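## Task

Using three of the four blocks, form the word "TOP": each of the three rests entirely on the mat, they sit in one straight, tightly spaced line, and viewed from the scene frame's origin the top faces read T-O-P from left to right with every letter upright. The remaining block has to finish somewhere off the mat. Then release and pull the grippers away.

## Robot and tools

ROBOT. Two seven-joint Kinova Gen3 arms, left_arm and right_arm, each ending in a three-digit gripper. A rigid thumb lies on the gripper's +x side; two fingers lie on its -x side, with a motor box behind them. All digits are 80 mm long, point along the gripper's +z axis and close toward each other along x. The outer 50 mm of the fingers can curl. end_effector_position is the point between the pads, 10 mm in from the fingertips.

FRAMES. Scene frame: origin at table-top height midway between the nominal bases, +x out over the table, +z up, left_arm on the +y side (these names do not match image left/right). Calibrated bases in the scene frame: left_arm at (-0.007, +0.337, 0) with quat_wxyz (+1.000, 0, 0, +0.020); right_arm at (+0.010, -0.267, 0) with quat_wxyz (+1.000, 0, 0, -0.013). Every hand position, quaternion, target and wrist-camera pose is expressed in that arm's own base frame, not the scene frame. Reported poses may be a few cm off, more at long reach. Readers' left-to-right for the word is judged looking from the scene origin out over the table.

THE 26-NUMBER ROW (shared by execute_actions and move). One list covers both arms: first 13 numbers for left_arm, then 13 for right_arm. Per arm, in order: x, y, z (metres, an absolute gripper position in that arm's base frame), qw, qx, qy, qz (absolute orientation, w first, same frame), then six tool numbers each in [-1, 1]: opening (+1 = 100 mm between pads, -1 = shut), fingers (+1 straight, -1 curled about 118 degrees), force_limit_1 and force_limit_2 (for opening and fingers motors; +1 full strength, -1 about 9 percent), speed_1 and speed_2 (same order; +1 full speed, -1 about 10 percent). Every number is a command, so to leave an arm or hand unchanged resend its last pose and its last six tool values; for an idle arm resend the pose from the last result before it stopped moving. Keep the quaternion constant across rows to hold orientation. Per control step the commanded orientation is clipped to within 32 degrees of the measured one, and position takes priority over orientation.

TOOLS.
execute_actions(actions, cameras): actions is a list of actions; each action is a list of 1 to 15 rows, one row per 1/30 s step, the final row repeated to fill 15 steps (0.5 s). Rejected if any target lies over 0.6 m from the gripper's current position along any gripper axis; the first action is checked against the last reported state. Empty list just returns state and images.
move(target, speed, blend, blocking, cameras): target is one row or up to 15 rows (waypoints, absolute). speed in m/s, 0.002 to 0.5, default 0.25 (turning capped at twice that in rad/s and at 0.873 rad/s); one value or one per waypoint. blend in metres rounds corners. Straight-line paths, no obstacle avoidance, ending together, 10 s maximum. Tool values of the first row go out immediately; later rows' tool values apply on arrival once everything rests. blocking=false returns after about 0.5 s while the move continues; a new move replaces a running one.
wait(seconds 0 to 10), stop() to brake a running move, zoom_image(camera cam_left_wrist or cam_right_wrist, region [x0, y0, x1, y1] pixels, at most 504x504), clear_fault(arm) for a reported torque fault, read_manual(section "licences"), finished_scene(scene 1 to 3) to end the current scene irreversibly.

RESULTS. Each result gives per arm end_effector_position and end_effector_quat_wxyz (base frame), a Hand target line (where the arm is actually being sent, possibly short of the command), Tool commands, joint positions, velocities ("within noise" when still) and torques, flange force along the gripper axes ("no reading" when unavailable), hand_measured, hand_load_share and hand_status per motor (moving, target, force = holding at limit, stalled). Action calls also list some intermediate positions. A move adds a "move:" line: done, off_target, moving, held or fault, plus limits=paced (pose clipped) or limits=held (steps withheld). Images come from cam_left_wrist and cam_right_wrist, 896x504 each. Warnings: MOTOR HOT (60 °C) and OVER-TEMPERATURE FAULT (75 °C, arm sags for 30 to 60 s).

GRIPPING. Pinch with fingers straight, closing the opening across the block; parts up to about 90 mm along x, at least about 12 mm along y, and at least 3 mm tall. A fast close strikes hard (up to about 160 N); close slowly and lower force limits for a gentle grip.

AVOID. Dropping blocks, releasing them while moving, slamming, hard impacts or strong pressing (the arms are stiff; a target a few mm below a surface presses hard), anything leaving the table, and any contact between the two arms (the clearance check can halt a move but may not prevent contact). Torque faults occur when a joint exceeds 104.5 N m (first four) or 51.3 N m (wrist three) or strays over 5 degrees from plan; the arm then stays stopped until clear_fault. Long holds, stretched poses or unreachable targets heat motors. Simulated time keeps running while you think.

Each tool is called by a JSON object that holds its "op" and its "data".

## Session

{"op": "execute_actions", "data": {"actions": []}}

Scene clock: 0.00 s.
left_arm: end_effector_position=(+0.3197, +0.0577, +0.3667) hand_measured=(+1.000, +1.000) hand_load_share=(+0.00, +0.00) hand_status=(target, target) end_effector_quat_wxyz=(+0.165, +0.608, +0.714, -0.306) | right_arm: end_effector_position=(+0.3418, +0.1124, +0.2526) hand_measured=(+1.000, +1.000) hand_load_share=(+0.00, +0.00) hand_status=(target, target) end_effector_quat_wxyz=(-0.447, +0.801, +0.286, +0.277)
Joint positions: left_arm=[-0.701 0.324 0.069 1.565 0.441 1.798 1.08] | right_arm=[0.43 0.445 -0.067 2.24 -1.204 1.2 1.977]
Joint velocities: within noise
Joint torques (N m): no reading
Motor temperatures (°C): left_arm=[36 34 33 35 38 38 40] | right_arm=[38 37 32 34 41 49 44]
Flange force (N): no reading
Hand target: left_arm +0.3197, +0.0577, +0.3667; +0.165, +0.608, +0.714, -0.306 | right_arm +0.3418, +0.1124, +0.2526; -0.447, +0.801, +0.286, +0.277
Tool commands: left_gripper/force_limit_1=+0.0 left_gripper/force_limit_2=+0.0 left_gripper/speed_1=+1.0 left_gripper/speed_2=+1.0 right_gripper/force_limit_1=+0.0 right_gripper/force_limit_2=+0.0 right_gripper/speed_1=+1.0 right_gripper/speed_2=+1.0
camera_calibration:
cam_left_wrist: T_world_to_cam=[[-0.215252, 0.777326, -0.591126, 0.237174], [0.964232, 0.073303, -0.254722, -0.162746], [-0.154671, -0.624812, -0.765302, 0.493131], [0, 0, 0, 1]] pos_world=[0.28425, 0.135683, 0.476139]
cam_right_wrist: T_world_to_cam=[[0.663041, 0.20273, 0.720609, -0.435875], [0.72246, -0.425384, -0.545069, -0.000807833], [0.196034, 0.882014, -0.428511, 0.0695619], [0, 0, 0, 1]] pos_world=[0.27595, 0.0266667, 0.343463]

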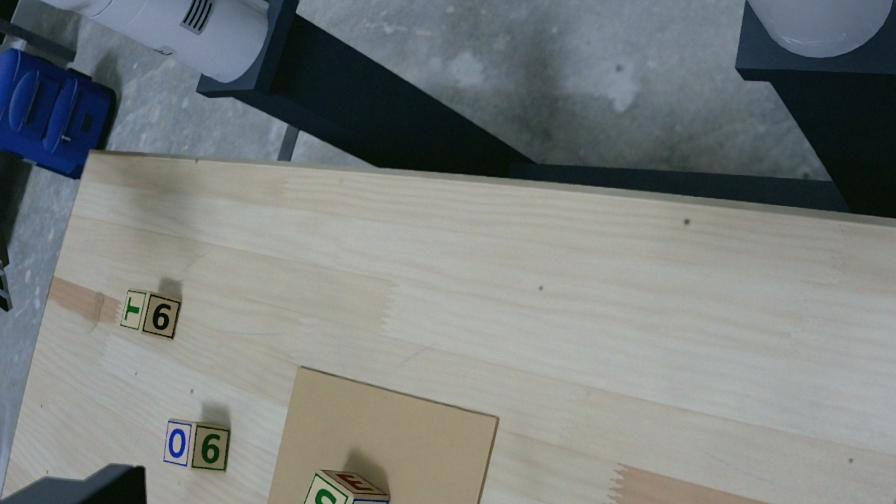

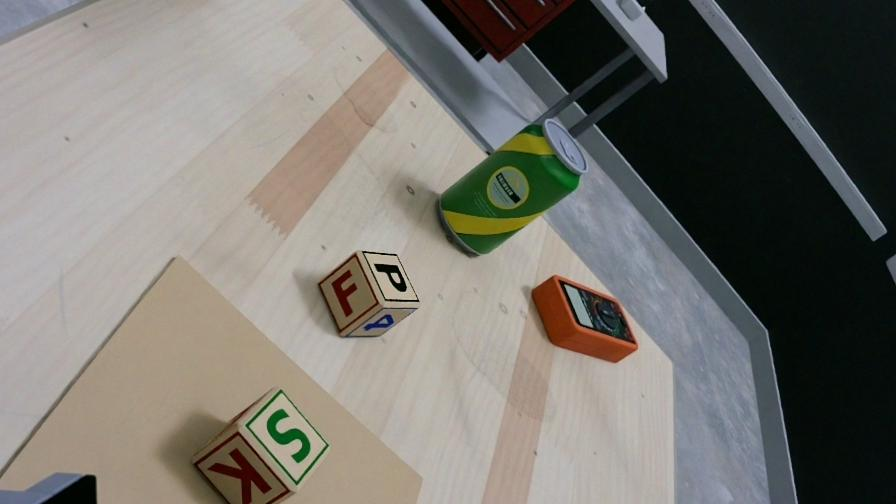

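{"op": "move", "data": {"target": [[0.36,-0.1,0.38,0,0.7071,-0.7071,0,1,1,0,0,1,1,0.30,-0.06,0.26,-0.598,0.732,-0.298,0.135,1,1,0,0,1,1],[0.42,-0.25,0.38,0,0.7071,-0.7071,0,1,1,0,0,1,1,0.2723,-0.0849,0.2292,-0.598,0.732,-0.298,0.135,1,1,0,0,1,1]], "blend": [0.03,0]}}

Scene clock: 15.53 s.
left_arm: end_effector_position=(+0.4200, -0.2500, +0.3800) hand_measured=(+1.000, +1.000) hand_load_share=(-0.01, +0.00) hand_status=(target, target) end_effector_quat_wxyz=(+0.000, +0.707, -0.707, +0.000) | right_arm: end_effector_position=(+0.2723, -0.0849, +0.2292) hand_measured=(+1.000, +1.000) hand_load_share=(+0.00, +0.00) hand_status=(target, target) end_effector_quat_wxyz=(-0.598, +0.732, -0.298, +0.135)
Joint positions: left_arm=[0.158 0.465 0.582 1.155 -0.249 1.588 5.397] | right_arm=[0.944 0.718 0.289 2.249 -1.025 1.582 1.338]
Joint velocities: within noise
Joint torques (N m): left_arm=[1.13 -14.46 2.34 -7.31 -0.29 -0.26 -0.07] | right_arm=[-0.43 -13.34 -1.13 -0.38 -0.2 1.73 -0.37]
Motor temperatures (°C): left_arm=[36 34 33 35 38 38 40] | right_arm=[38 37 32 34 41 49 44]
Flange force (N): left_arm=[-2.8 0.4 -1.2] | right_arm=[-0.9 2.9 -2.2]
Hand target: left_arm +0.4200, -0.2500, +0.3800; +0.000, +0.707, -0.707, +0.000 | right_arm +0.2723, -0.0849, +0.2292; -0.598, +0.732, -0.298, +0.135
Off the commanded pose: left_arm 0.000 m, 0 deg | right_arm 0.000 m, 0 deg.
move: done
camera_calibration:
cam_left_wrist: T_world_to_cam=[[0.0117487, -0.999757, 0.0186551, -0.265489], [-0.999822, -0.0120205, -0.0145249, 0.478888], [0.0147457, -0.0184811, -0.99972, 0.49613], [0, 0, 0, 1]] pos_world=[0.474607, -0.250499, 0.5079]
cam_right_wrist: T_world_to_cam=[[0.780372, -0.611064, -0.132739, -0.238439], [-0.252853, -0.114212, -0.96074, 0.339992], [0.571914, 0.783298, -0.243637, 0.0941023], [0, 0, 0, 1]] pos_world=[0.218221, -0.18058, 0.31792]

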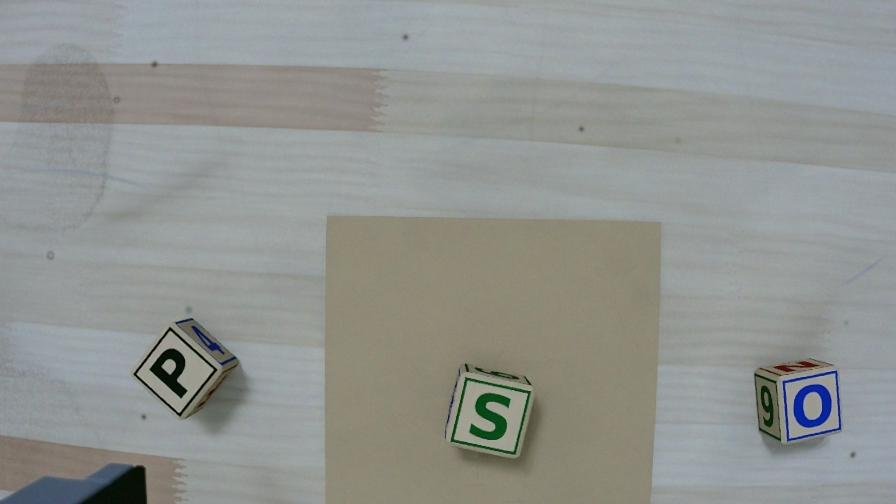

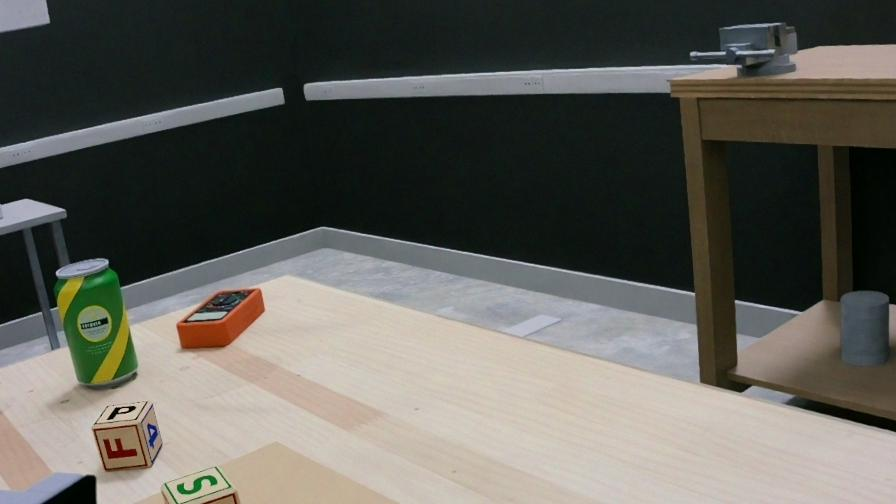

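{"op": "move", "data": {"target": [0.33,-0.42,0.38,0,0.7071,-0.7071,0,1,1,0,0,1,1,0.2723,-0.0849,0.2292,-0.598,0.732,-0.298,0.135,1,1,0,0,1,1]}}

Scene clock: 33.43 s.
left_arm: end_effector_position=(+0.3300, -0.4200, +0.3800) hand_measured=(+1.000, +1.000) hand_load_share=(-0.01, +0.00) hand_status=(target, target) end_effector_quat_wxyz=(+0.000, +0.707, -0.707, +0.000) | right_arm: end_effector_position=(+0.2723, -0.0849, +0.2292) hand_measured=(+1.000, +1.000) hand_load_share=(+0.00, +0.00) hand_status=(target, target) end_effector_quat_wxyz=(-0.598, +0.732, -0.298, +0.135)
Joint positions: left_arm=[0.586 0.596 0.601 0.952 -0.325 1.674 5.78] | right_arm=[0.944 0.718 0.289 2.249 -1.025 1.582 1.338]
Joint velocities: within noise
Joint torques (N m): left_arm=[1.16 -16.75 2.63 -6.81 -0.22 -0.23 -0.1] | right_arm=[-0.44 -13.31 -1.13 -0.32 -0.21 1.76 -0.36]
Motor temperatures (°C): left_arm=[36 34 33 35 38 38 40] | right_arm=[38 37 32 34 41 49 44]
Flange force (N): left_arm=[-1.4 -1.4 -1.9] | right_arm=[-0.8 2.8 -2.4]
Hand target: left_arm +0.3300, -0.4200, +0.3800; +0.000, +0.707, -0.707, +0.000 | right_arm +0.2723, -0.0849, +0.2292; -0.598, +0.732, -0.298, +0.135
Off the commanded pose: left_arm 0.000 m, 0 deg | right_arm 0.000 m, 0 deg.
move: done
camera_calibration:
cam_left_wrist: T_world_to_cam=[[0.0118495, -0.999756, 0.0186546, -0.434428], [-0.999823, -0.0121195, -0.014424, 0.386768], [0.0146465, -0.0184804, -0.999722, 0.494354], [0, 0, 0, 1]] pos_world=[0.384607, -0.420499, 0.5079]
cam_right_wrist: T_world_to_cam=[[0.780372, -0.611064, -0.132739, -0.238439], [-0.252853, -0.114212, -0.96074, 0.339992], [0.571914, 0.783298, -0.243637, 0.0941023], [0, 0, 0, 1]] pos_world=[0.218221, -0.18058, 0.31792]

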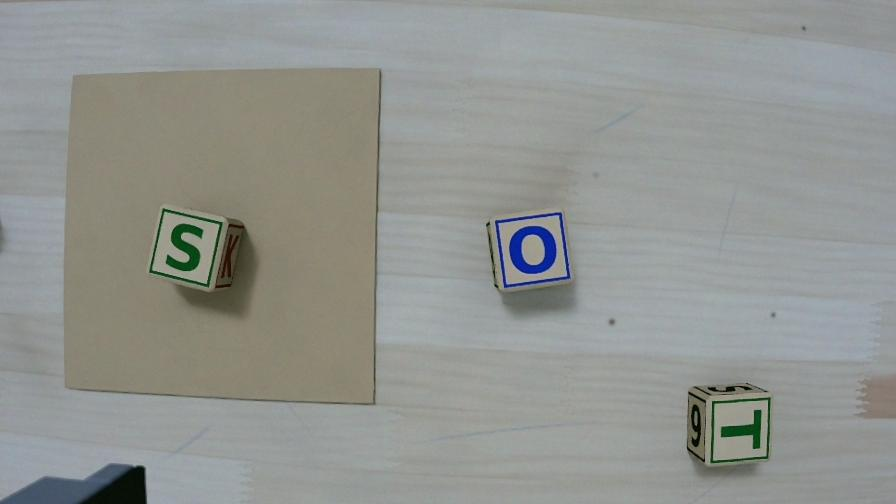

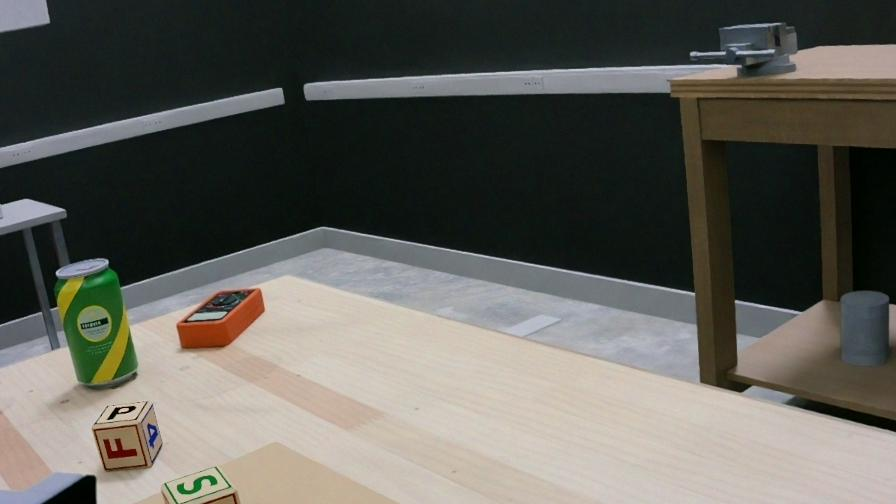

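{"op": "zoom_image", "data": {"camera": "cam_left_wrist", "region": [470, 190, 590, 310]}}

{"op": "zoom_image", "data": {"camera": "cam_left_wrist", "region": [670, 365, 790, 485]}}

{"op": "move", "data": {"target": [0.33,-0.2,0.36,0,0.7071,-0.7071,0,0.5,1,0,0,-0.6,1,0.2723,-0.0849,0.2292,-0.598,0.732,-0.298,0.135,1,1,0,0,1,1], "cameras": ["cam_left_wrist"]}}

{"op": "zoom_image", "data": {"camera": "cam_left_wrist", "region": [200, 100, 400, 300]}}

{"op": "zoom_image", "data": {"camera": "cam_left_wrist", "region": [400, 100, 650, 350]}}

Scaled by 4.200 from the camera's 896x504 image, which has a finer 1280x720 frame.

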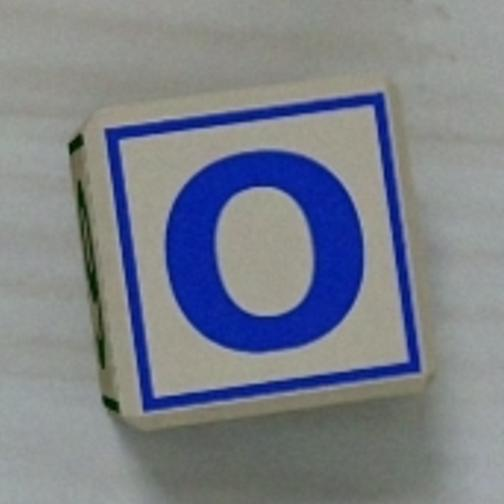

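Scaled by 4.200 from the camera's 896x504 image, which has a finer 1280x720 frame.

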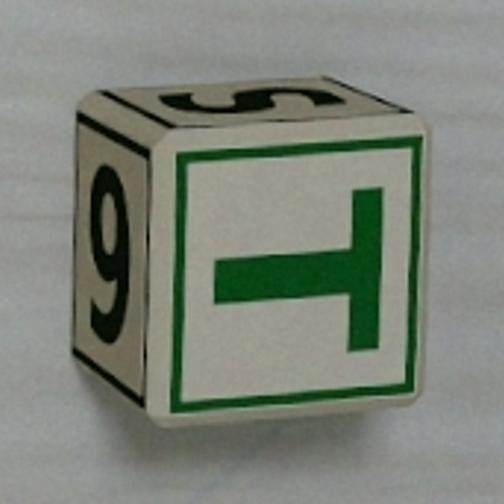

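Scene clock: 58.73 s.
left_arm: end_effector_position=(+0.3300, -0.2000, +0.3600) hand_measured=(+0.502, +1.000) hand_load_share=(+0.00, +0.00) hand_status=(target, target) end_effector_quat_wxyz=(+0.000, +0.707, -0.707, +0.000) | right_arm: end_effector_position=(+0.2723, -0.0849, +0.2292) hand_measured=(+1.000, +1.000) hand_load_share=(+0.00, +0.00) hand_status=(target, target) end_effector_quat_wxyz=(-0.598, +0.732, -0.298, +0.135)
Joint positions: left_arm=[0.032 0.194 0.559 1.565 -0.104 1.413 5.311] | right_arm=[0.944 0.718 0.289 2.249 -1.025 1.582 1.338]
Joint velocities: within noise
Joint torques (N m): left_arm=[1.2 -9.55 1.34 -7.24 -0.22 -0.39 -0.2] | right_arm=[-0.49 -13.33 -1.09 -0.34 -0.19 1.76 -0.35]
Motor temperatures (°C): left_arm=[36 35 33 35 38 38 40] | right_arm=[38 37 32 34 41 49 44]
Flange force (N): left_arm=[-2.5 -0.3 -2.7] | right_arm=[-0.9 2.9 -2.3]
Hand target: left_arm +0.3300, -0.2000, +0.3600; +0.000, +0.707, -0.707, +0.000 | right_arm +0.2723, -0.0849, +0.2292; -0.598, +0.732, -0.298, +0.135
Off the commanded pose: left_arm 0.000 m, 0 deg | right_arm 0.000 m, 0 deg.
move: done
camera_calibration:
cam_left_wrist: T_world_to_cam=[[0.0118505, -0.999756, 0.0186546, -0.214207], [-0.999823, -0.0121205, -0.014424, 0.389143], [0.0146465, -0.0184804, -0.999722, 0.478324], [0, 0, 0, 1]] pos_world=[0.384607, -0.200599, 0.4878]
Images, in order (width x height): cam_left_wrist 896x504.

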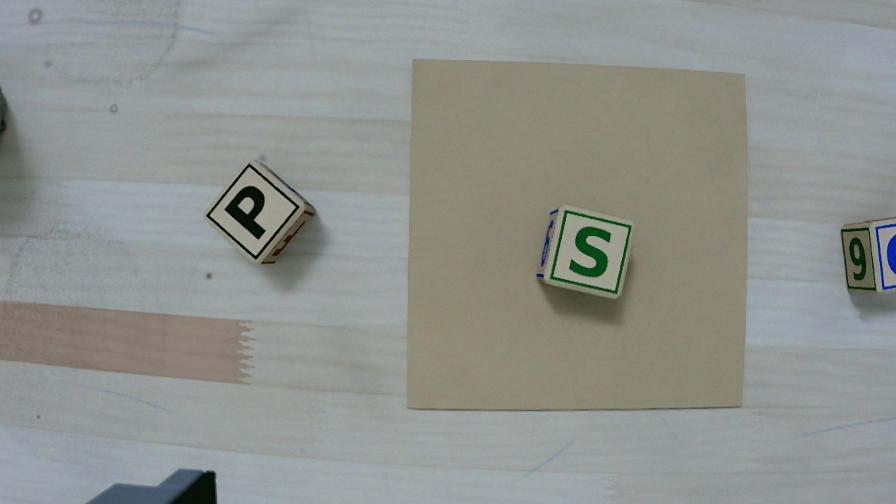

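Scaled by 2.520 from the camera's 896x504 image, which has a finer 1280x720 frame.

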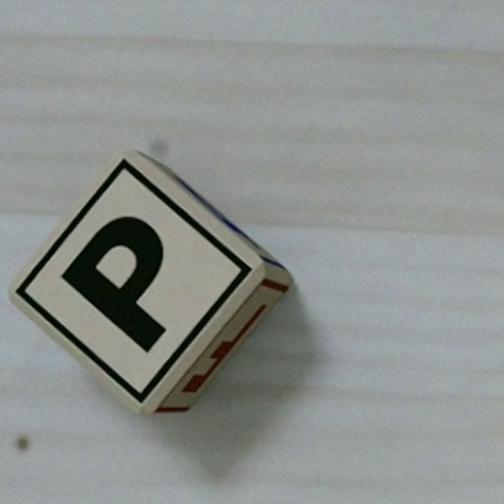

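Scaled by 2.016 from the camera's 896x504 image, which has a finer 1280x720 frame.

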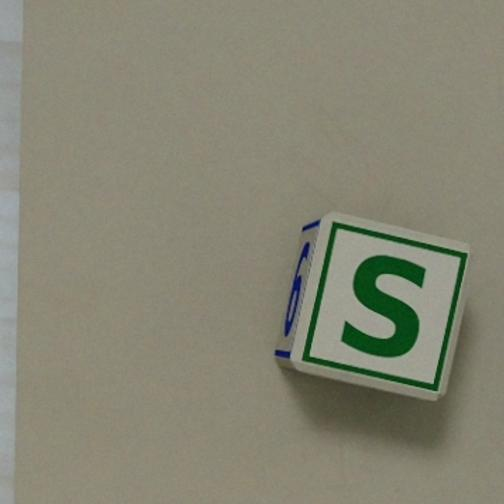

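{"op": "move", "data": {"target": [[0.39,-0.2805,0.12,0,0.9954,-0.0958,0,0.4,1,0,0,-0.4,1,0.2723,-0.25,0.25,-0.598,0.732,-0.298,0.135,1,1,0,0,1,1],[0.39,-0.2805,0.03,0,0.9954,-0.0958,0,0.4,1,0,0,-0.4,1,0.2723,-0.25,0.25,-0.598,0.732,-0.298,0.135,1,1,0,0,1,1],[0.39,-0.2805,0.03,0,0.9954,-0.0958,0,-0.5,1,0,0,-0.6,1,0.2723,-0.25,0.25,-0.598,0.732,-0.298,0.135,1,1,0,0,1,1]], "speed": [0.25,0.08,0.05]}}

Scene clock: 103.37 s.
left_arm: end_effector_position=(+0.3900, -0.2805, +0.0300) hand_measured=(-0.150, +1.003) hand_load_share=(+0.68, +0.13) hand_status=(force, target) end_effector_quat_wxyz=(+0.000, +0.995, -0.096, +0.000) | right_arm: end_effector_position=(+0.2723, -0.2500, +0.2500) hand_measured=(+1.000, +1.000) hand_load_share=(+0.00, +0.00) hand_status=(target, target) end_effector_quat_wxyz=(-0.598, +0.732, -0.298, +0.135)
Joint positions: left_arm=[0.466 0.807 0.165 1.744 -0.209 0.608 6.844] | right_arm=[1.084 0.84 0.332 1.701 -0.963 1.894 1.059]
Joint velocities: within noise
Joint torques (N m): left_arm=[1.34 -16.82 1.69 -3.51 -0.07 -0.2 -0.05] | right_arm=[-0.46 -17.54 -0.43 -3.13 -0.67 1.62 -0.34]
Motor temperatures (°C): left_arm=[36 35 33 35 38 38 40] | right_arm=[38 37 32 33 40 49 44]
Flange force (N): left_arm=[3.0 -1.7 -2.8] | right_arm=[-0.5 1.6 -1.9]
Hand target: left_arm +0.3900, -0.2805, +0.0300; +0.000, +0.995, -0.096, +0.000 | right_arm +0.2723, -0.2500, +0.2500; -0.598, +0.732, -0.298, +0.135
Off the commanded pose: left_arm 0.000 m, 0 deg | right_arm 0.000 m, 0 deg.
move: done
camera_calibration:
cam_left_wrist: T_world_to_cam=[[0.983662, -0.179062, 0.0185829, -0.438015], [-0.178811, -0.983778, -0.0144393, -0.149323], [0.020867, 0.0108805, -0.999723, 0.151858], [0, 0, 0, 1]] pos_world=[0.40099, -0.226985, 0.1578]
cam_right_wrist: T_world_to_cam=[[0.780372, -0.611064, -0.132739, -0.336565], [-0.252853, -0.114212, -0.96074, 0.341119], [0.571914, 0.783298, -0.243637, 0.228492], [0, 0, 0, 1]] pos_world=[0.218221, -0.34568, 0.33872]

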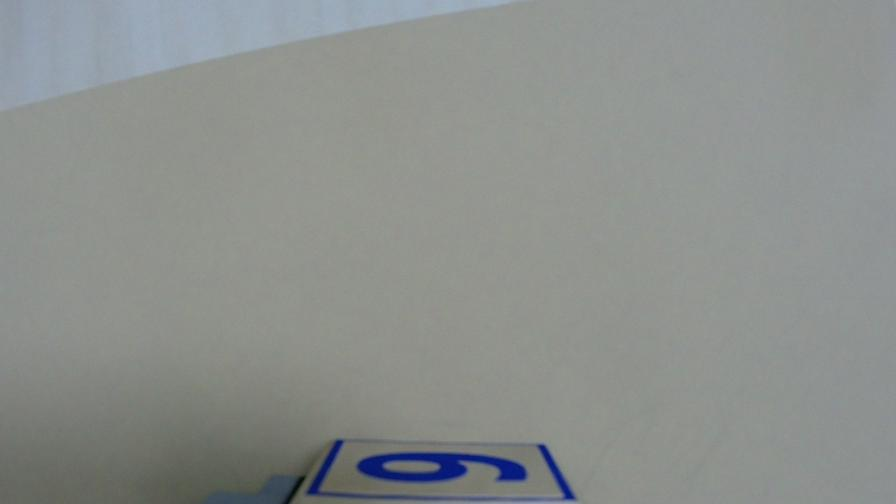

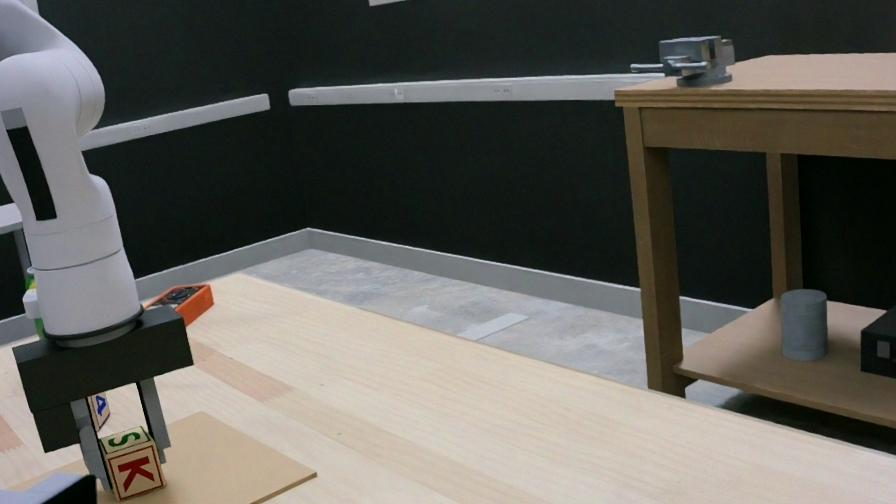

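{"op": "move", "data": {"target": [[0.39,-0.2805,0.08,0,0.9954,-0.0958,0,-0.5,1,0,0,-0.6,1,0.2723,-0.25,0.25,-0.598,0.732,-0.298,0.135,1,1,0,0,1,1],[0.56,-0.19,0.08,0,1,0,0,-0.5,1,0,0,-0.6,1,0.2723,-0.25,0.25,-0.598,0.732,-0.298,0.135,1,1,0,0,1,1],[0.56,-0.19,0.0275,0,1,0,0,-0.5,1,0,0,-0.6,1,0.2723,-0.25,0.25,-0.598,0.732,-0.298,0.135,1,1,0,0,1,1]], "speed": [0.1,0.2,0.08], "blend": [0.02,0.01,0]}}

{"op": "zoom_image", "data": {"camera": "cam_right_wrist", "region": [0, 300, 200, 500]}}

Scene clock: 126.90 s.
left_arm: end_effector_position=(+0.5600, -0.1900, +0.0275) hand_measured=(-0.150, +1.003) hand_load_share=(+0.68, +0.13) hand_status=(force, target) end_effector_quat_wxyz=(+0.000, +1.000, +0.000, +0.000) | right_arm: end_effector_position=(+0.2723, -0.2500, +0.2500) hand_measured=(+1.000, +1.000) hand_load_share=(+0.00, +0.00) hand_status=(target, target) end_effector_quat_wxyz=(-0.598, +0.732, -0.298, +0.135)
Joint positions: left_arm=[0.209 0.987 0.15 1.29 -0.163 0.876 6.68] | right_arm=[1.084 0.84 0.332 1.701 -0.963 1.894 1.059]
Joint velocities: within noise
Joint torques (N m): left_arm=[1.23 -21.24 1.7 -5.59 -0.18 -0.3 -0.09] | right_arm=[-0.44 -17.54 -0.43 -3.13 -0.68 1.66 -0.36]
Motor temperatures (°C): left_arm=[36 35 33 35 38 38 40] | right_arm=[38 37 32 33 40 49 43]
Flange force (N): left_arm=[2.2 -1.4 -1.2] | right_arm=[-0.6 1.7 -1.8]
Hand target: left_arm +0.5600, -0.1900, +0.0275; +0.000, +1.000, +0.000, +0.000 | right_arm +0.2723, -0.2500, +0.2500; -0.598, +0.732, -0.298, +0.135
Off the commanded pose: left_arm 0.000 m, 0 deg | right_arm 0.000 m, 0 deg.
move: done
camera_calibration:
cam_left_wrist: T_world_to_cam=[[0.999757, 0.0117506, 0.0186539, -0.56177], [0.0120205, -0.999824, -0.014425, -0.139866], [0.0184811, 0.0146457, -0.999722, 0.146979], [0, 0, 0, 1]] pos_world=[0.560599, -0.135393, 0.1554]
cam_right_wrist: T_world_to_cam=[[0.780372, -0.611064, -0.132739, -0.336565], [-0.252853, -0.114212, -0.96074, 0.341119], [0.571914, 0.783298, -0.243637, 0.228492], [0, 0, 0, 1]] pos_world=[0.218221, -0.34568, 0.33872]

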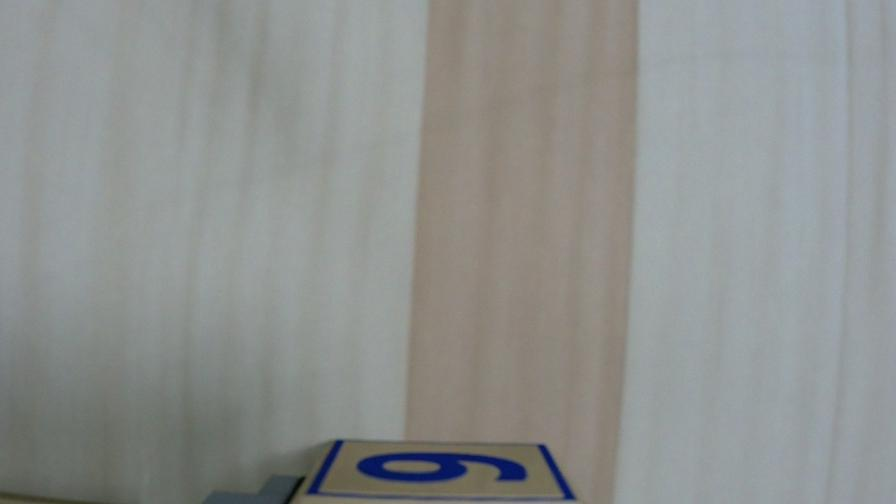

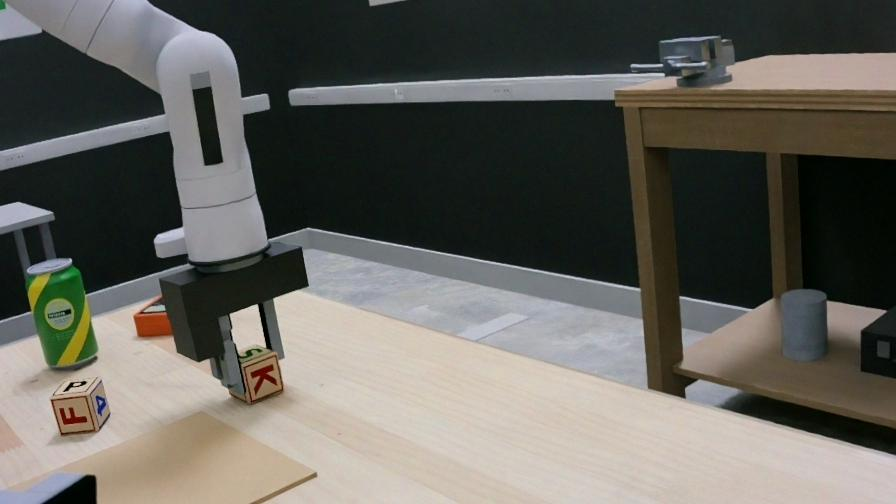

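Scaled by 2.520 from the camera's 896x504 image, which has a finer 1280x720 frame.

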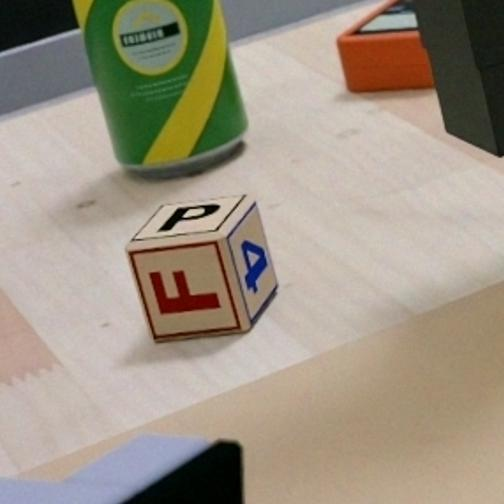

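{"op": "move", "data": {"target": [[0.56,-0.19,0.0262,0,1,0,0,-0.5,1,0,0,-0.6,1,0.2723,-0.25,0.25,-0.598,0.732,-0.298,0.135,1,1,0,0,1,1]], "speed": 0.02, "cameras": []}}

{"op": "move", "data": {"target": [[0.56,-0.19,0.0262,0,1,0,0,0.4,1,0,0,-0.6,1,0.2723,-0.25,0.25,-0.598,0.732,-0.298,0.135,1,1,0,0,1,1],[0.56,-0.19,0.11,0,1,0,0,0.4,1,0,0,-0.6,1,0.2723,-0.25,0.25,-0.598,0.732,-0.298,0.135,1,1,0,0,1,1],[0.25,-0.58,0.28,0,0.7071,-0.7071,0,0.4,1,0,0,-0.6,1,0.2723,-0.25,0.25,-0.598,0.732,-0.298,0.135,1,1,0,0,1,1]], "speed": [0.02,0.12,0.3], "blend": [0,0.02,0]}}

{"op": "zoom_image", "data": {"camera": "cam_left_wrist", "region": [396, 100, 596, 300]}}

Scene clock: 140.03 s.
left_arm: end_effector_position=(+0.5600, -0.1900, +0.0263) hand_measured=(-0.150, +1.003) hand_load_share=(+0.67, +0.15) hand_status=(force, target) end_effector_quat_wxyz=(+0.000, +1.000, +0.000, +0.000) | right_arm: end_effector_position=(+0.2723, -0.2500, +0.2500) hand_measured=(+1.000, +1.000) hand_load_share=(+0.00, +0.00) hand_status=(target, target) end_effector_quat_wxyz=(-0.598, +0.732, -0.298, +0.135)
Joint positions: left_arm=[0.209 0.989 0.149 1.291 -0.163 0.874 6.68] | right_arm=[1.084 0.84 0.332 1.701 -0.963 1.894 1.059]
Joint velocities: within noise
Joint torques (N m): left_arm=[1.31 -14.88 1.28 -5.68 -0.27 -2.36 -0.02] | right_arm=[-0.44 -17.52 -0.39 -3.15 -0.68 1.65 -0.37]
Motor temperatures (°C): left_arm=[36 35 33 35 38 38 40] | right_arm=[38 37 32 33 40 49 43]
Flange force (N): left_arm=[-4.3 -3.8 -15.2] | right_arm=[-0.7 1.7 -1.7]
Hand target: left_arm +0.5600, -0.1900, +0.0262; +0.000, +1.000, +0.000, +0.000 | right_arm +0.2723, -0.2500, +0.2500; -0.598, +0.732, -0.298, +0.135
Off the commanded pose: left_arm 0.000 m, 0 deg | right_arm 0.000 m, 0 deg.
move: done
No camera images: "cameras" was empty.

Scene clock: 145.17 s.
left_arm: end_effector_position=(+0.2500, -0.5800, +0.2800) hand_measured=(+0.398, +1.001) hand_load_share=(+0.00, -0.06) hand_status=(target, target) end_effector_quat_wxyz=(+0.000, +0.707, -0.707, +0.000) | right_arm: end_effector_position=(+0.2723, -0.2500, +0.2500) hand_measured=(+1.000, +1.000) hand_load_share=(+0.00, +0.00) hand_status=(target, target) end_effector_quat_wxyz=(-0.598, +0.732, -0.298, +0.135)
Joint positions: left_arm=[0.955 0.891 0.555 0.708 -0.423 1.619 6.018] | right_arm=[1.084 0.84 0.332 1.701 -0.963 1.894 1.059]
Joint velocities: within noise
Joint torques (N m): left_arm=[1.15 -21.35 2.77 -6.69 -0.25 -0.2 -0.04] | right_arm=[-0.49 -17.56 -0.41 -3.17 -0.67 1.66 -0.34]
Motor temperatures (°C): left_arm=[36 35 33 35 38 38 40] | right_arm=[38 37 32 33 40 49 43]
Flange force (N): left_arm=[-0.6 -1.7 -1.3] | right_arm=[-0.6 1.7 -1.7]
Hand target: left_arm +0.2500, -0.5800, +0.2800; +0.000, +0.707, -0.707, +0.000 | right_arm +0.2723, -0.2500, +0.2500; -0.598, +0.732, -0.298, +0.135
Off the commanded pose: left_arm 0.000 m, 0 deg | right_arm 0.000 m, 0 deg.
move: done
camera_calibration:
cam_left_wrist: T_world_to_cam=[[0.0117496, -0.999757, 0.0186539, -0.591544], [-0.999824, -0.0120195, -0.014425, 0.303458], [0.0146457, -0.0184811, -0.999722, 0.392497], [0, 0, 0, 1]] pos_world=[0.304607, -0.580499, 0.4078]
cam_right_wrist: T_world_to_cam=[[0.780372, -0.611064, -0.132739, -0.336565], [-0.252853, -0.114212, -0.96074, 0.341119], [0.571914, 0.783298, -0.243637, 0.228492], [0, 0, 0, 1]] pos_world=[0.218221, -0.34568, 0.33872]

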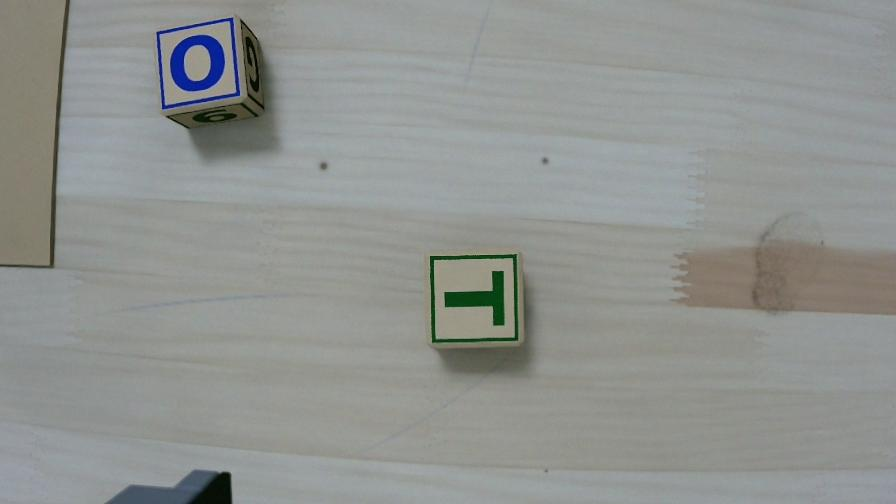

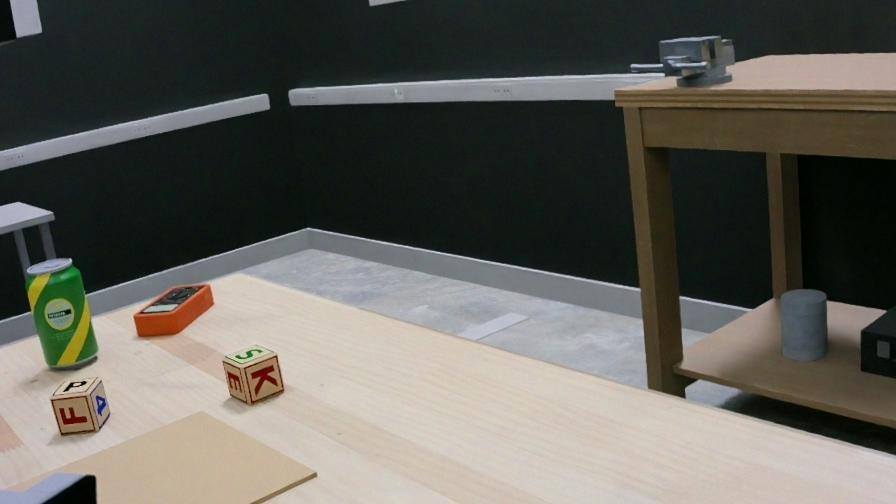

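Scaled by 2.520 from the camera's 896x504 image, which has a finer 1280x720 frame.

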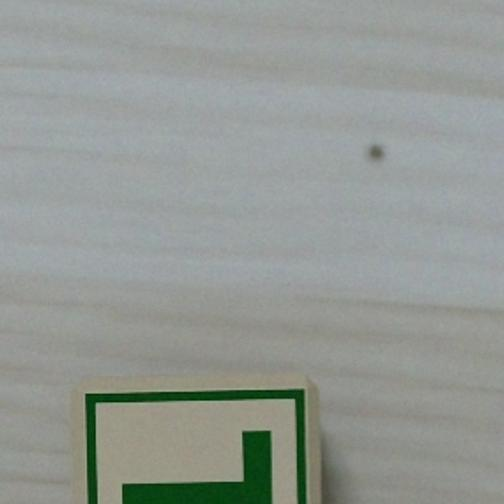

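{"op": "zoom_image", "data": {"camera": "cam_left_wrist", "region": [416, 240, 536, 360]}}

{"op": "zoom_image", "data": {"camera": "cam_left_wrist", "region": [140, 0, 280, 140]}}

Scaled by 4.200 from the camera's 896x504 image, which has a finer 1280x720 frame.

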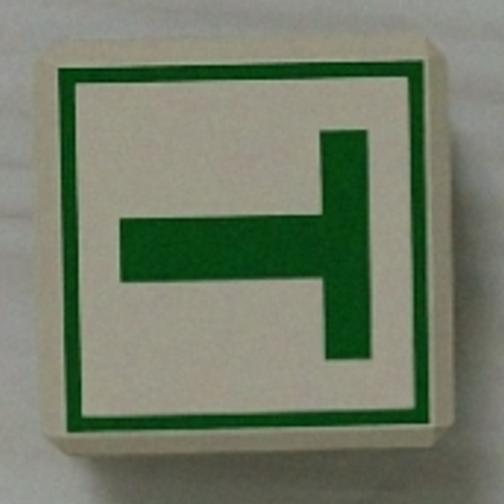

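Scaled by 3.600 from the camera's 896x504 image, which has a finer 1280x720 frame.

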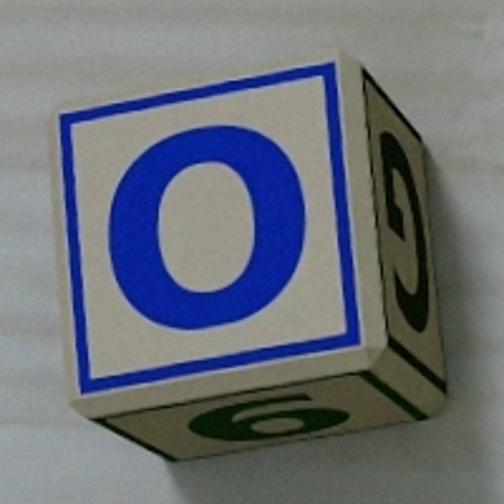

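{"op": "move", "data": {"target": [[0.289,-0.5955,0.085,0,0.9998,0.0183,0,0.4,1,0,0,-0.6,1,0.2723,-0.25,0.25,-0.598,0.732,-0.298,0.135,1,1,0,0,1,1],[0.289,-0.5955,0.025,0,0.9998,0.0183,0,0.4,1,0,0,-0.6,1,0.2723,-0.25,0.25,-0.598,0.732,-0.298,0.135,1,1,0,0,1,1],[0.289,-0.5955,0.025,0,0.9998,0.0183,0,-0.5,1,-0.5,0,-0.6,1,0.2723,-0.25,0.25,-0.598,0.732,-0.298,0.135,1,1,0,0,1,1],[0.289,-0.5955,0.025,0,0.9998,0.0183,0,0.4,1,-0.5,0,-0.6,1,0.2723,-0.25,0.25,-0.598,0.732,-0.298,0.135,1,1,0,0,1,1],[0.289,-0.5955,0.07,0,0.9998,0.0183,0,0.4,1,0,0,-0.6,1,0.2723,-0.25,0.25,-0.598,0.732,-0.298,0.135,1,1,0,0,1,1]], "speed": [0.25,0.08,0.05,0.05,0.12], "cameras": ["cam_left_wrist"]}}

{"op": "move", "data": {"target": [[0.289,-0.5955,0.07,0,0.7199,-0.6941,0,0.4,1,0,0,-0.6,1,0.2723,-0.25,0.25,-0.598,0.732,-0.298,0.135,1,1,0,0,1,1],[0.289,-0.5955,0.025,0,0.7199,-0.6941,0,0.4,1,0,0,-0.6,1,0.2723,-0.25,0.25,-0.598,0.732,-0.298,0.135,1,1,0,0,1,1],[0.289,-0.5955,0.025,0,0.7199,-0.6941,0,-0.5,1,0,0,-0.6,1,0.2723,-0.25,0.25,-0.598,0.732,-0.298,0.135,1,1,0,0,1,1]], "speed": [0.25,0.08,0.05], "cameras": ["cam_left_wrist"]}}

Scene clock: 193.83 s.
left_arm: end_effector_position=(+0.2890, -0.5955, +0.0700) hand_measured=(+0.398, +1.001) hand_load_share=(+0.00, -0.07) hand_status=(target, target) end_effector_quat_wxyz=(+0.000, +1.000, +0.018, +0.000) | right_arm: end_effector_position=(+0.2723, -0.2500, +0.2500) hand_measured=(+1.000, +1.000) hand_load_share=(+0.00, +0.00) hand_status=(target, target) end_effector_quat_wxyz=(-0.598, +0.732, -0.298, +0.135)
Joint positions: left_arm=[1.004 1.092 0.21 0.892 -0.202 1.174 7.501] | right_arm=[1.084 0.84 0.332 1.701 -0.963 1.894 1.059]
Joint velocities: within noise
Joint torques (N m): left_arm=[1.14 -23.09 1.95 -6.56 -0.07 -0.24 -0.08] | right_arm=[-0.47 -17.56 -0.43 -3.17 -0.67 1.63 -0.34]
Motor temperatures (°C): left_arm=[36 36 33 35 38 38 40] | right_arm=[38 38 32 33 40 49 43]
Flange force (N): left_arm=[2.2 0.9 -1.6] | right_arm=[-0.6 1.7 -1.8]
Hand target: left_arm +0.2890, -0.5955, +0.0700; +0.000, +1.000, +0.018, +0.000 | right_arm +0.2723, -0.2500, +0.2500; -0.598, +0.732, -0.298, +0.135
Off the commanded pose: left_arm 0.000 m, 0 deg | right_arm 0.000 m, 0 deg.
move: done
camera_calibration:
cam_left_wrist: T_world_to_cam=[[0.998657, 0.0483498, 0.0186361, -0.26468], [0.0486207, -0.998714, -0.0143684, -0.551395], [0.0179174, 0.0152552, -0.999723, 0.200846], [0, 0, 0, 1]] pos_world=[0.287535, -0.540952, 0.1978]
Images, in order (width x height): cam_left_wrist 896x504.

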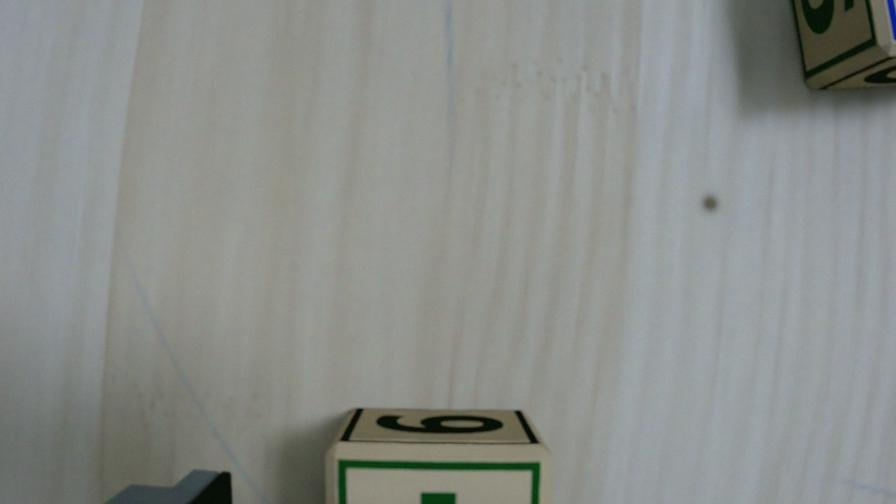

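Scene clock: 199.17 s.
left_arm: end_effector_position=(+0.2890, -0.5955, +0.0250) hand_measured=(-0.150, +1.002) hand_load_share=(+0.74, +0.13) hand_status=(force, target) end_effector_quat_wxyz=(+0.000, +0.720, -0.694, +0.000) | right_arm: end_effector_position=(+0.2723, -0.2500, +0.2500) hand_measured=(+1.000, +1.000) hand_load_share=(+0.00, +0.00) hand_status=(target, target) end_effector_quat_wxyz=(-0.598, +0.732, -0.298, +0.135)
Joint positions: left_arm=[0.897 1.191 0.513 0.922 -0.526 1.136 6.091] | right_arm=[1.084 0.84 0.332 1.701 -0.963 1.894 1.059]
Joint velocities: within noise
Joint torques (N m): left_arm=[1.1 -21.86 3.29 -5.02 -0.23 -0.07 -0.05] | right_arm=[-0.48 -17.54 -0.37 -3.14 -0.68 1.63 -0.37]
Motor temperatures (°C): left_arm=[36 36 33 35 38 38 40] | right_arm=[38 38 32 33 40 49 43]
Flange force (N): left_arm=[0.5 -2.0 -3.2] | right_arm=[-0.6 1.7 -1.8]
Hand target: left_arm +0.2890, -0.5955, +0.0250; +0.000, +0.720, -0.694, +0.000 | right_arm +0.2723, -0.2500, +0.2500; -0.598, +0.732, -0.298, +0.135
Off the commanded pose: left_arm 0.000 m, 0 deg | right_arm 0.000 m, 0 deg.
move: done
camera_calibration:
cam_left_wrist: T_world_to_cam=[[0.0482491, -0.998661, 0.0186401, -0.612663], [-0.998717, -0.0485219, -0.0144692, 0.316494], [0.0153543, -0.0179181, -0.999722, 0.136838], [0, 0, 0, 1]] pos_world=[0.343547, -0.594034, 0.1528]
Images, in order (width x height): cam_left_wrist 896x504.

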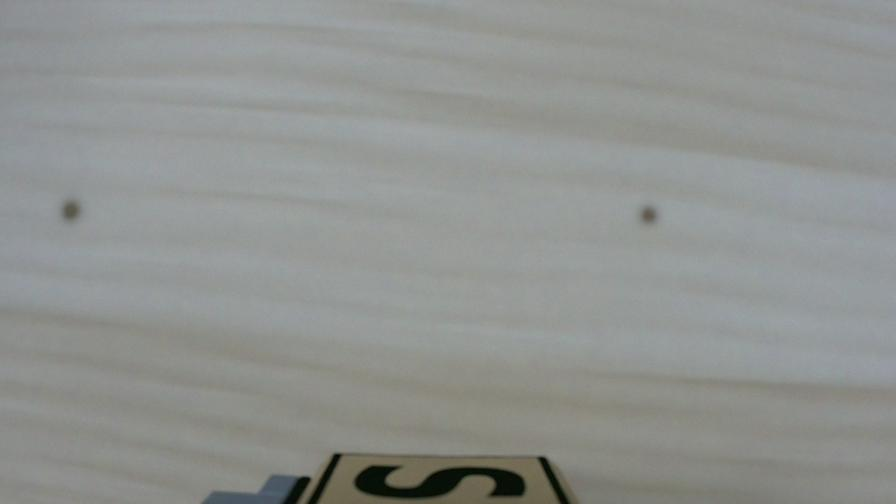

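{"op": "move", "data": {"target": [[0.289,-0.5955,0.13,0,0.7199,-0.6941,0,-0.5,1,0,0,-0.6,1,0.2723,-0.25,0.25,-0.598,0.732,-0.298,0.135,1,1,0,0,1,1],[0.399,-0.236,0.13,0,1,0,0,-0.5,1,0,0,-0.6,1,0.2723,-0.25,0.25,-0.598,0.732,-0.298,0.135,1,1,0,0,1,1],[0.399,-0.236,0.036,0,1,0,0,-0.5,1,0,0,-0.6,1,0.2723,-0.25,0.25,-0.598,0.732,-0.298,0.135,1,1,0,0,1,1],[0.399,-0.236,0.0303,0,1,0,0,-0.5,1,0,0,-0.6,1,0.2723,-0.25,0.25,-0.598,0.732,-0.298,0.135,1,1,0,0,1,1]], "speed": [0.15,0.3,0.1,0.02], "blend": [0.02,0.02,0,0]}}

{"op": "zoom_image", "data": {"camera": "cam_right_wrist", "region": [0, 304, 200, 504]}}

Scene clock: 216.33 s.
left_arm: end_effector_position=(+0.3990, -0.2360, +0.0303) hand_measured=(-0.150, +1.002) hand_load_share=(+0.73, +0.14) hand_status=(force, target) end_effector_quat_wxyz=(+0.000, +1.000, +0.000, +0.000) | right_arm: end_effector_position=(+0.2723, -0.2500, +0.2500) hand_measured=(+1.000, +1.000) hand_load_share=(+0.00, +0.00) hand_status=(target, target) end_effector_quat_wxyz=(-0.598, +0.732, -0.298, +0.135)
Joint positions: left_arm=[0.376 0.783 0.159 1.805 -0.209 0.57 6.949] | right_arm=[1.084 0.84 0.332 1.701 -0.963 1.894 1.059]
Joint velocities: within noise
Joint torques (N m): left_arm=[1.21 -16.76 1.52 -3.67 -0.13 -0.18 -0.04] | right_arm=[-0.47 -17.52 -0.4 -3.1 -0.67 1.65 -0.34]
Motor temperatures (°C): left_arm=[36 36 33 35 38 38 40] | right_arm=[38 38 32 33 40 49 43]
Flange force (N): left_arm=[2.5 -1.6 -1.8] | right_arm=[-0.5 1.6 -1.9]
Hand target: left_arm +0.3990, -0.2360, +0.0303; +0.000, +1.000, +0.000, +0.000 | right_arm +0.2723, -0.2500, +0.2500; -0.598, +0.732, -0.298, +0.135
Off the commanded pose: left_arm 0.000 m, 0 deg | right_arm 0.000 m, 0 deg.
move: done
camera_calibration:
cam_left_wrist: T_world_to_cam=[[0.999756, 0.0118505, 0.0186546, -0.400303], [0.0121205, -0.999823, -0.014424, -0.183922], [0.0184804, 0.0146465, -0.999722, 0.153428], [0, 0, 0, 1]] pos_world=[0.399599, -0.181393, 0.1582]
cam_right_wrist: T_world_to_cam=[[0.780372, -0.611064, -0.132739, -0.336565], [-0.252853, -0.114212, -0.96074, 0.341119], [0.571914, 0.783298, -0.243637, 0.228492], [0, 0, 0, 1]] pos_world=[0.218221, -0.34568, 0.33872]

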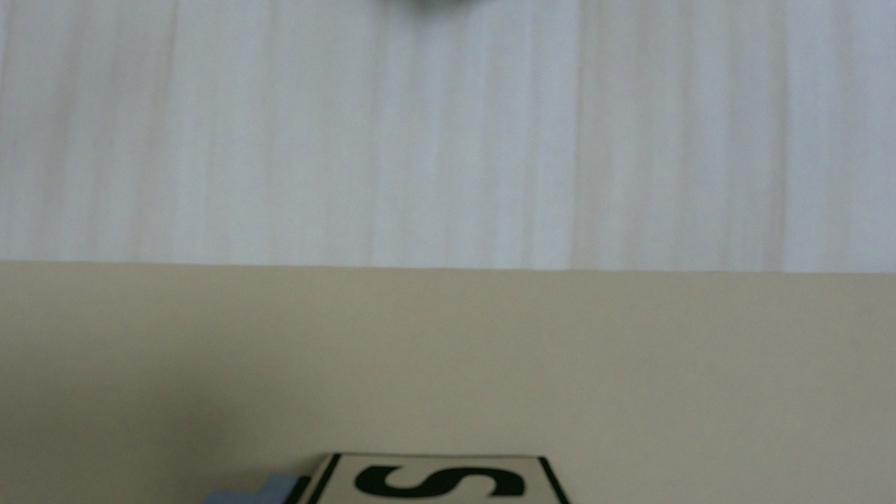

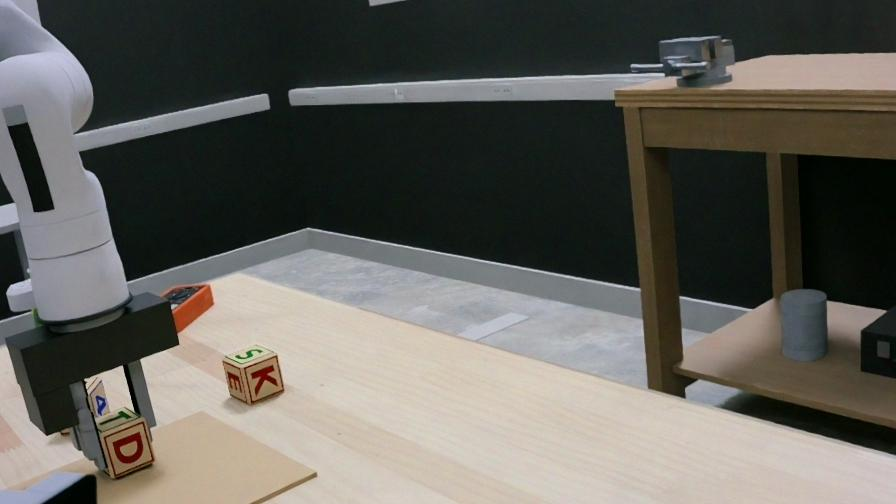

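Scaled by 2.520 from the camera's 896x504 image, which has a finer 1280x720 frame.

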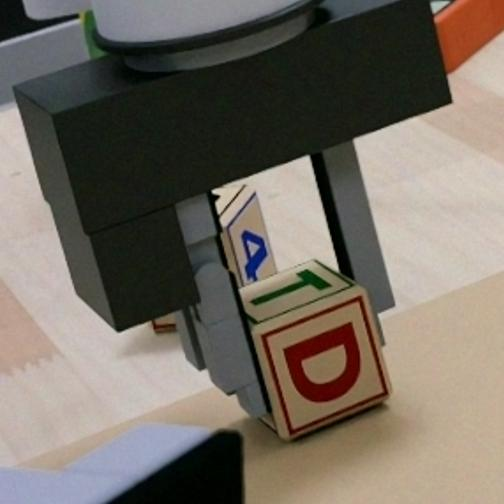

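{"op": "move", "data": {"target": [0.399,-0.236,0.0293,0,1,0,0,-0.5,1,0,0,-0.6,1,0.2723,-0.25,0.25,-0.598,0.732,-0.298,0.135,1,1,0,0,1,1], "speed": 0.02, "cameras": []}}

Scene clock: 223.20 s.
left_arm: end_effector_position=(+0.3990, -0.2360, +0.0293) hand_measured=(-0.150, +1.002) hand_load_share=(+0.73, +0.14) hand_status=(force, target) end_effector_quat_wxyz=(+0.000, +1.000, +0.000, +0.000) | right_arm: end_effector_position=(+0.2723, -0.2500, +0.2500) hand_measured=(+1.000, +1.000) hand_load_share=(+0.00, +0.00) hand_status=(target, target) end_effector_quat_wxyz=(-0.598, +0.732, -0.298, +0.135)
Joint positions: left_arm=[0.376 0.785 0.158 1.805 -0.209 0.567 6.949] | right_arm=[1.084 0.84 0.332 1.701 -0.963 1.894 1.059]
Joint velocities: within noise
Joint torques (N m): left_arm=[1.16 -16.92 1.61 -3.71 -0.09 -0.23 -0.08] | right_arm=[-0.45 -17.56 -0.42 -3.14 -0.68 1.64 -0.34]
Motor temperatures (°C): left_arm=[36 36 33 35 38 38 40] | right_arm=[38 38 32 33 40 49 43]
Flange force (N): left_arm=[2.4 -1.4 -1.5] | right_arm=[-0.5 1.6 -1.8]
Hand target: left_arm +0.3990, -0.2360, +0.0293; +0.000, +1.000, +0.000, +0.000 | right_arm +0.2723, -0.2500, +0.2500; -0.598, +0.732, -0.298, +0.135
Off the commanded pose: left_arm 0.000 m, 0 deg | right_arm 0.000 m, 0 deg.
move: done
No camera images: "cameras" was empty.

Step down once more before releasing.

{"op": "move", "data": {"target": [0.399,-0.236,0.0284,0,1,0,0,-0.5,1,0,0,-0.6,1,0.2723,-0.25,0.25,-0.598,0.732,-0.298,0.135,1,1,0,0,1,1], "speed": 0.02, "cameras": []}}

Scene clock: 230.47 s.
left_arm: end_effector_position=(+0.3990, -0.2360, +0.0284) hand_measured=(-0.150, +1.002) hand_load_share=(+0.73, +0.14) hand_status=(force, target) end_effector_quat_wxyz=(+0.000, +1.000, +0.000, +0.000) | right_arm: end_effector_position=(+0.2723, -0.2500, +0.2500) hand_measured=(+1.000, +1.000) hand_load_share=(+0.00, +0.00) hand_status=(target, target) end_effector_quat_wxyz=(-0.598, +0.732, -0.298, +0.135)
Joint positions: left_arm=[0.377 0.787 0.158 1.806 -0.209 0.565 6.949] | right_arm=[1.084 0.84 0.332 1.701 -0.963 1.894 1.059]
Joint velocities: within noise
Joint torques (N m): left_arm=[1.25 -16.96 1.58 -3.67 -0.18 -0.24 -0.12] | right_arm=[-0.45 -17.52 -0.39 -3.18 -0.68 1.64 -0.34]
Motor temperatures (°C): left_arm=[36 36 33 35 38 38 40] | right_arm=[38 38 32 33 40 49 43]
Flange force (N): left_arm=[2.6 -1.4 -1.6] | right_arm=[-0.7 1.6 -1.7]
Hand target: left_arm +0.3990, -0.2360, +0.0284; +0.000, +1.000, +0.000, +0.000 | right_arm +0.2723, -0.2500, +0.2500; -0.598, +0.732, -0.298, +0.135
Off the commanded pose: left_arm 0.000 m, 0 deg | right_arm 0.000 m, 0 deg.
move: done
No camera images: "cameras" was empty.


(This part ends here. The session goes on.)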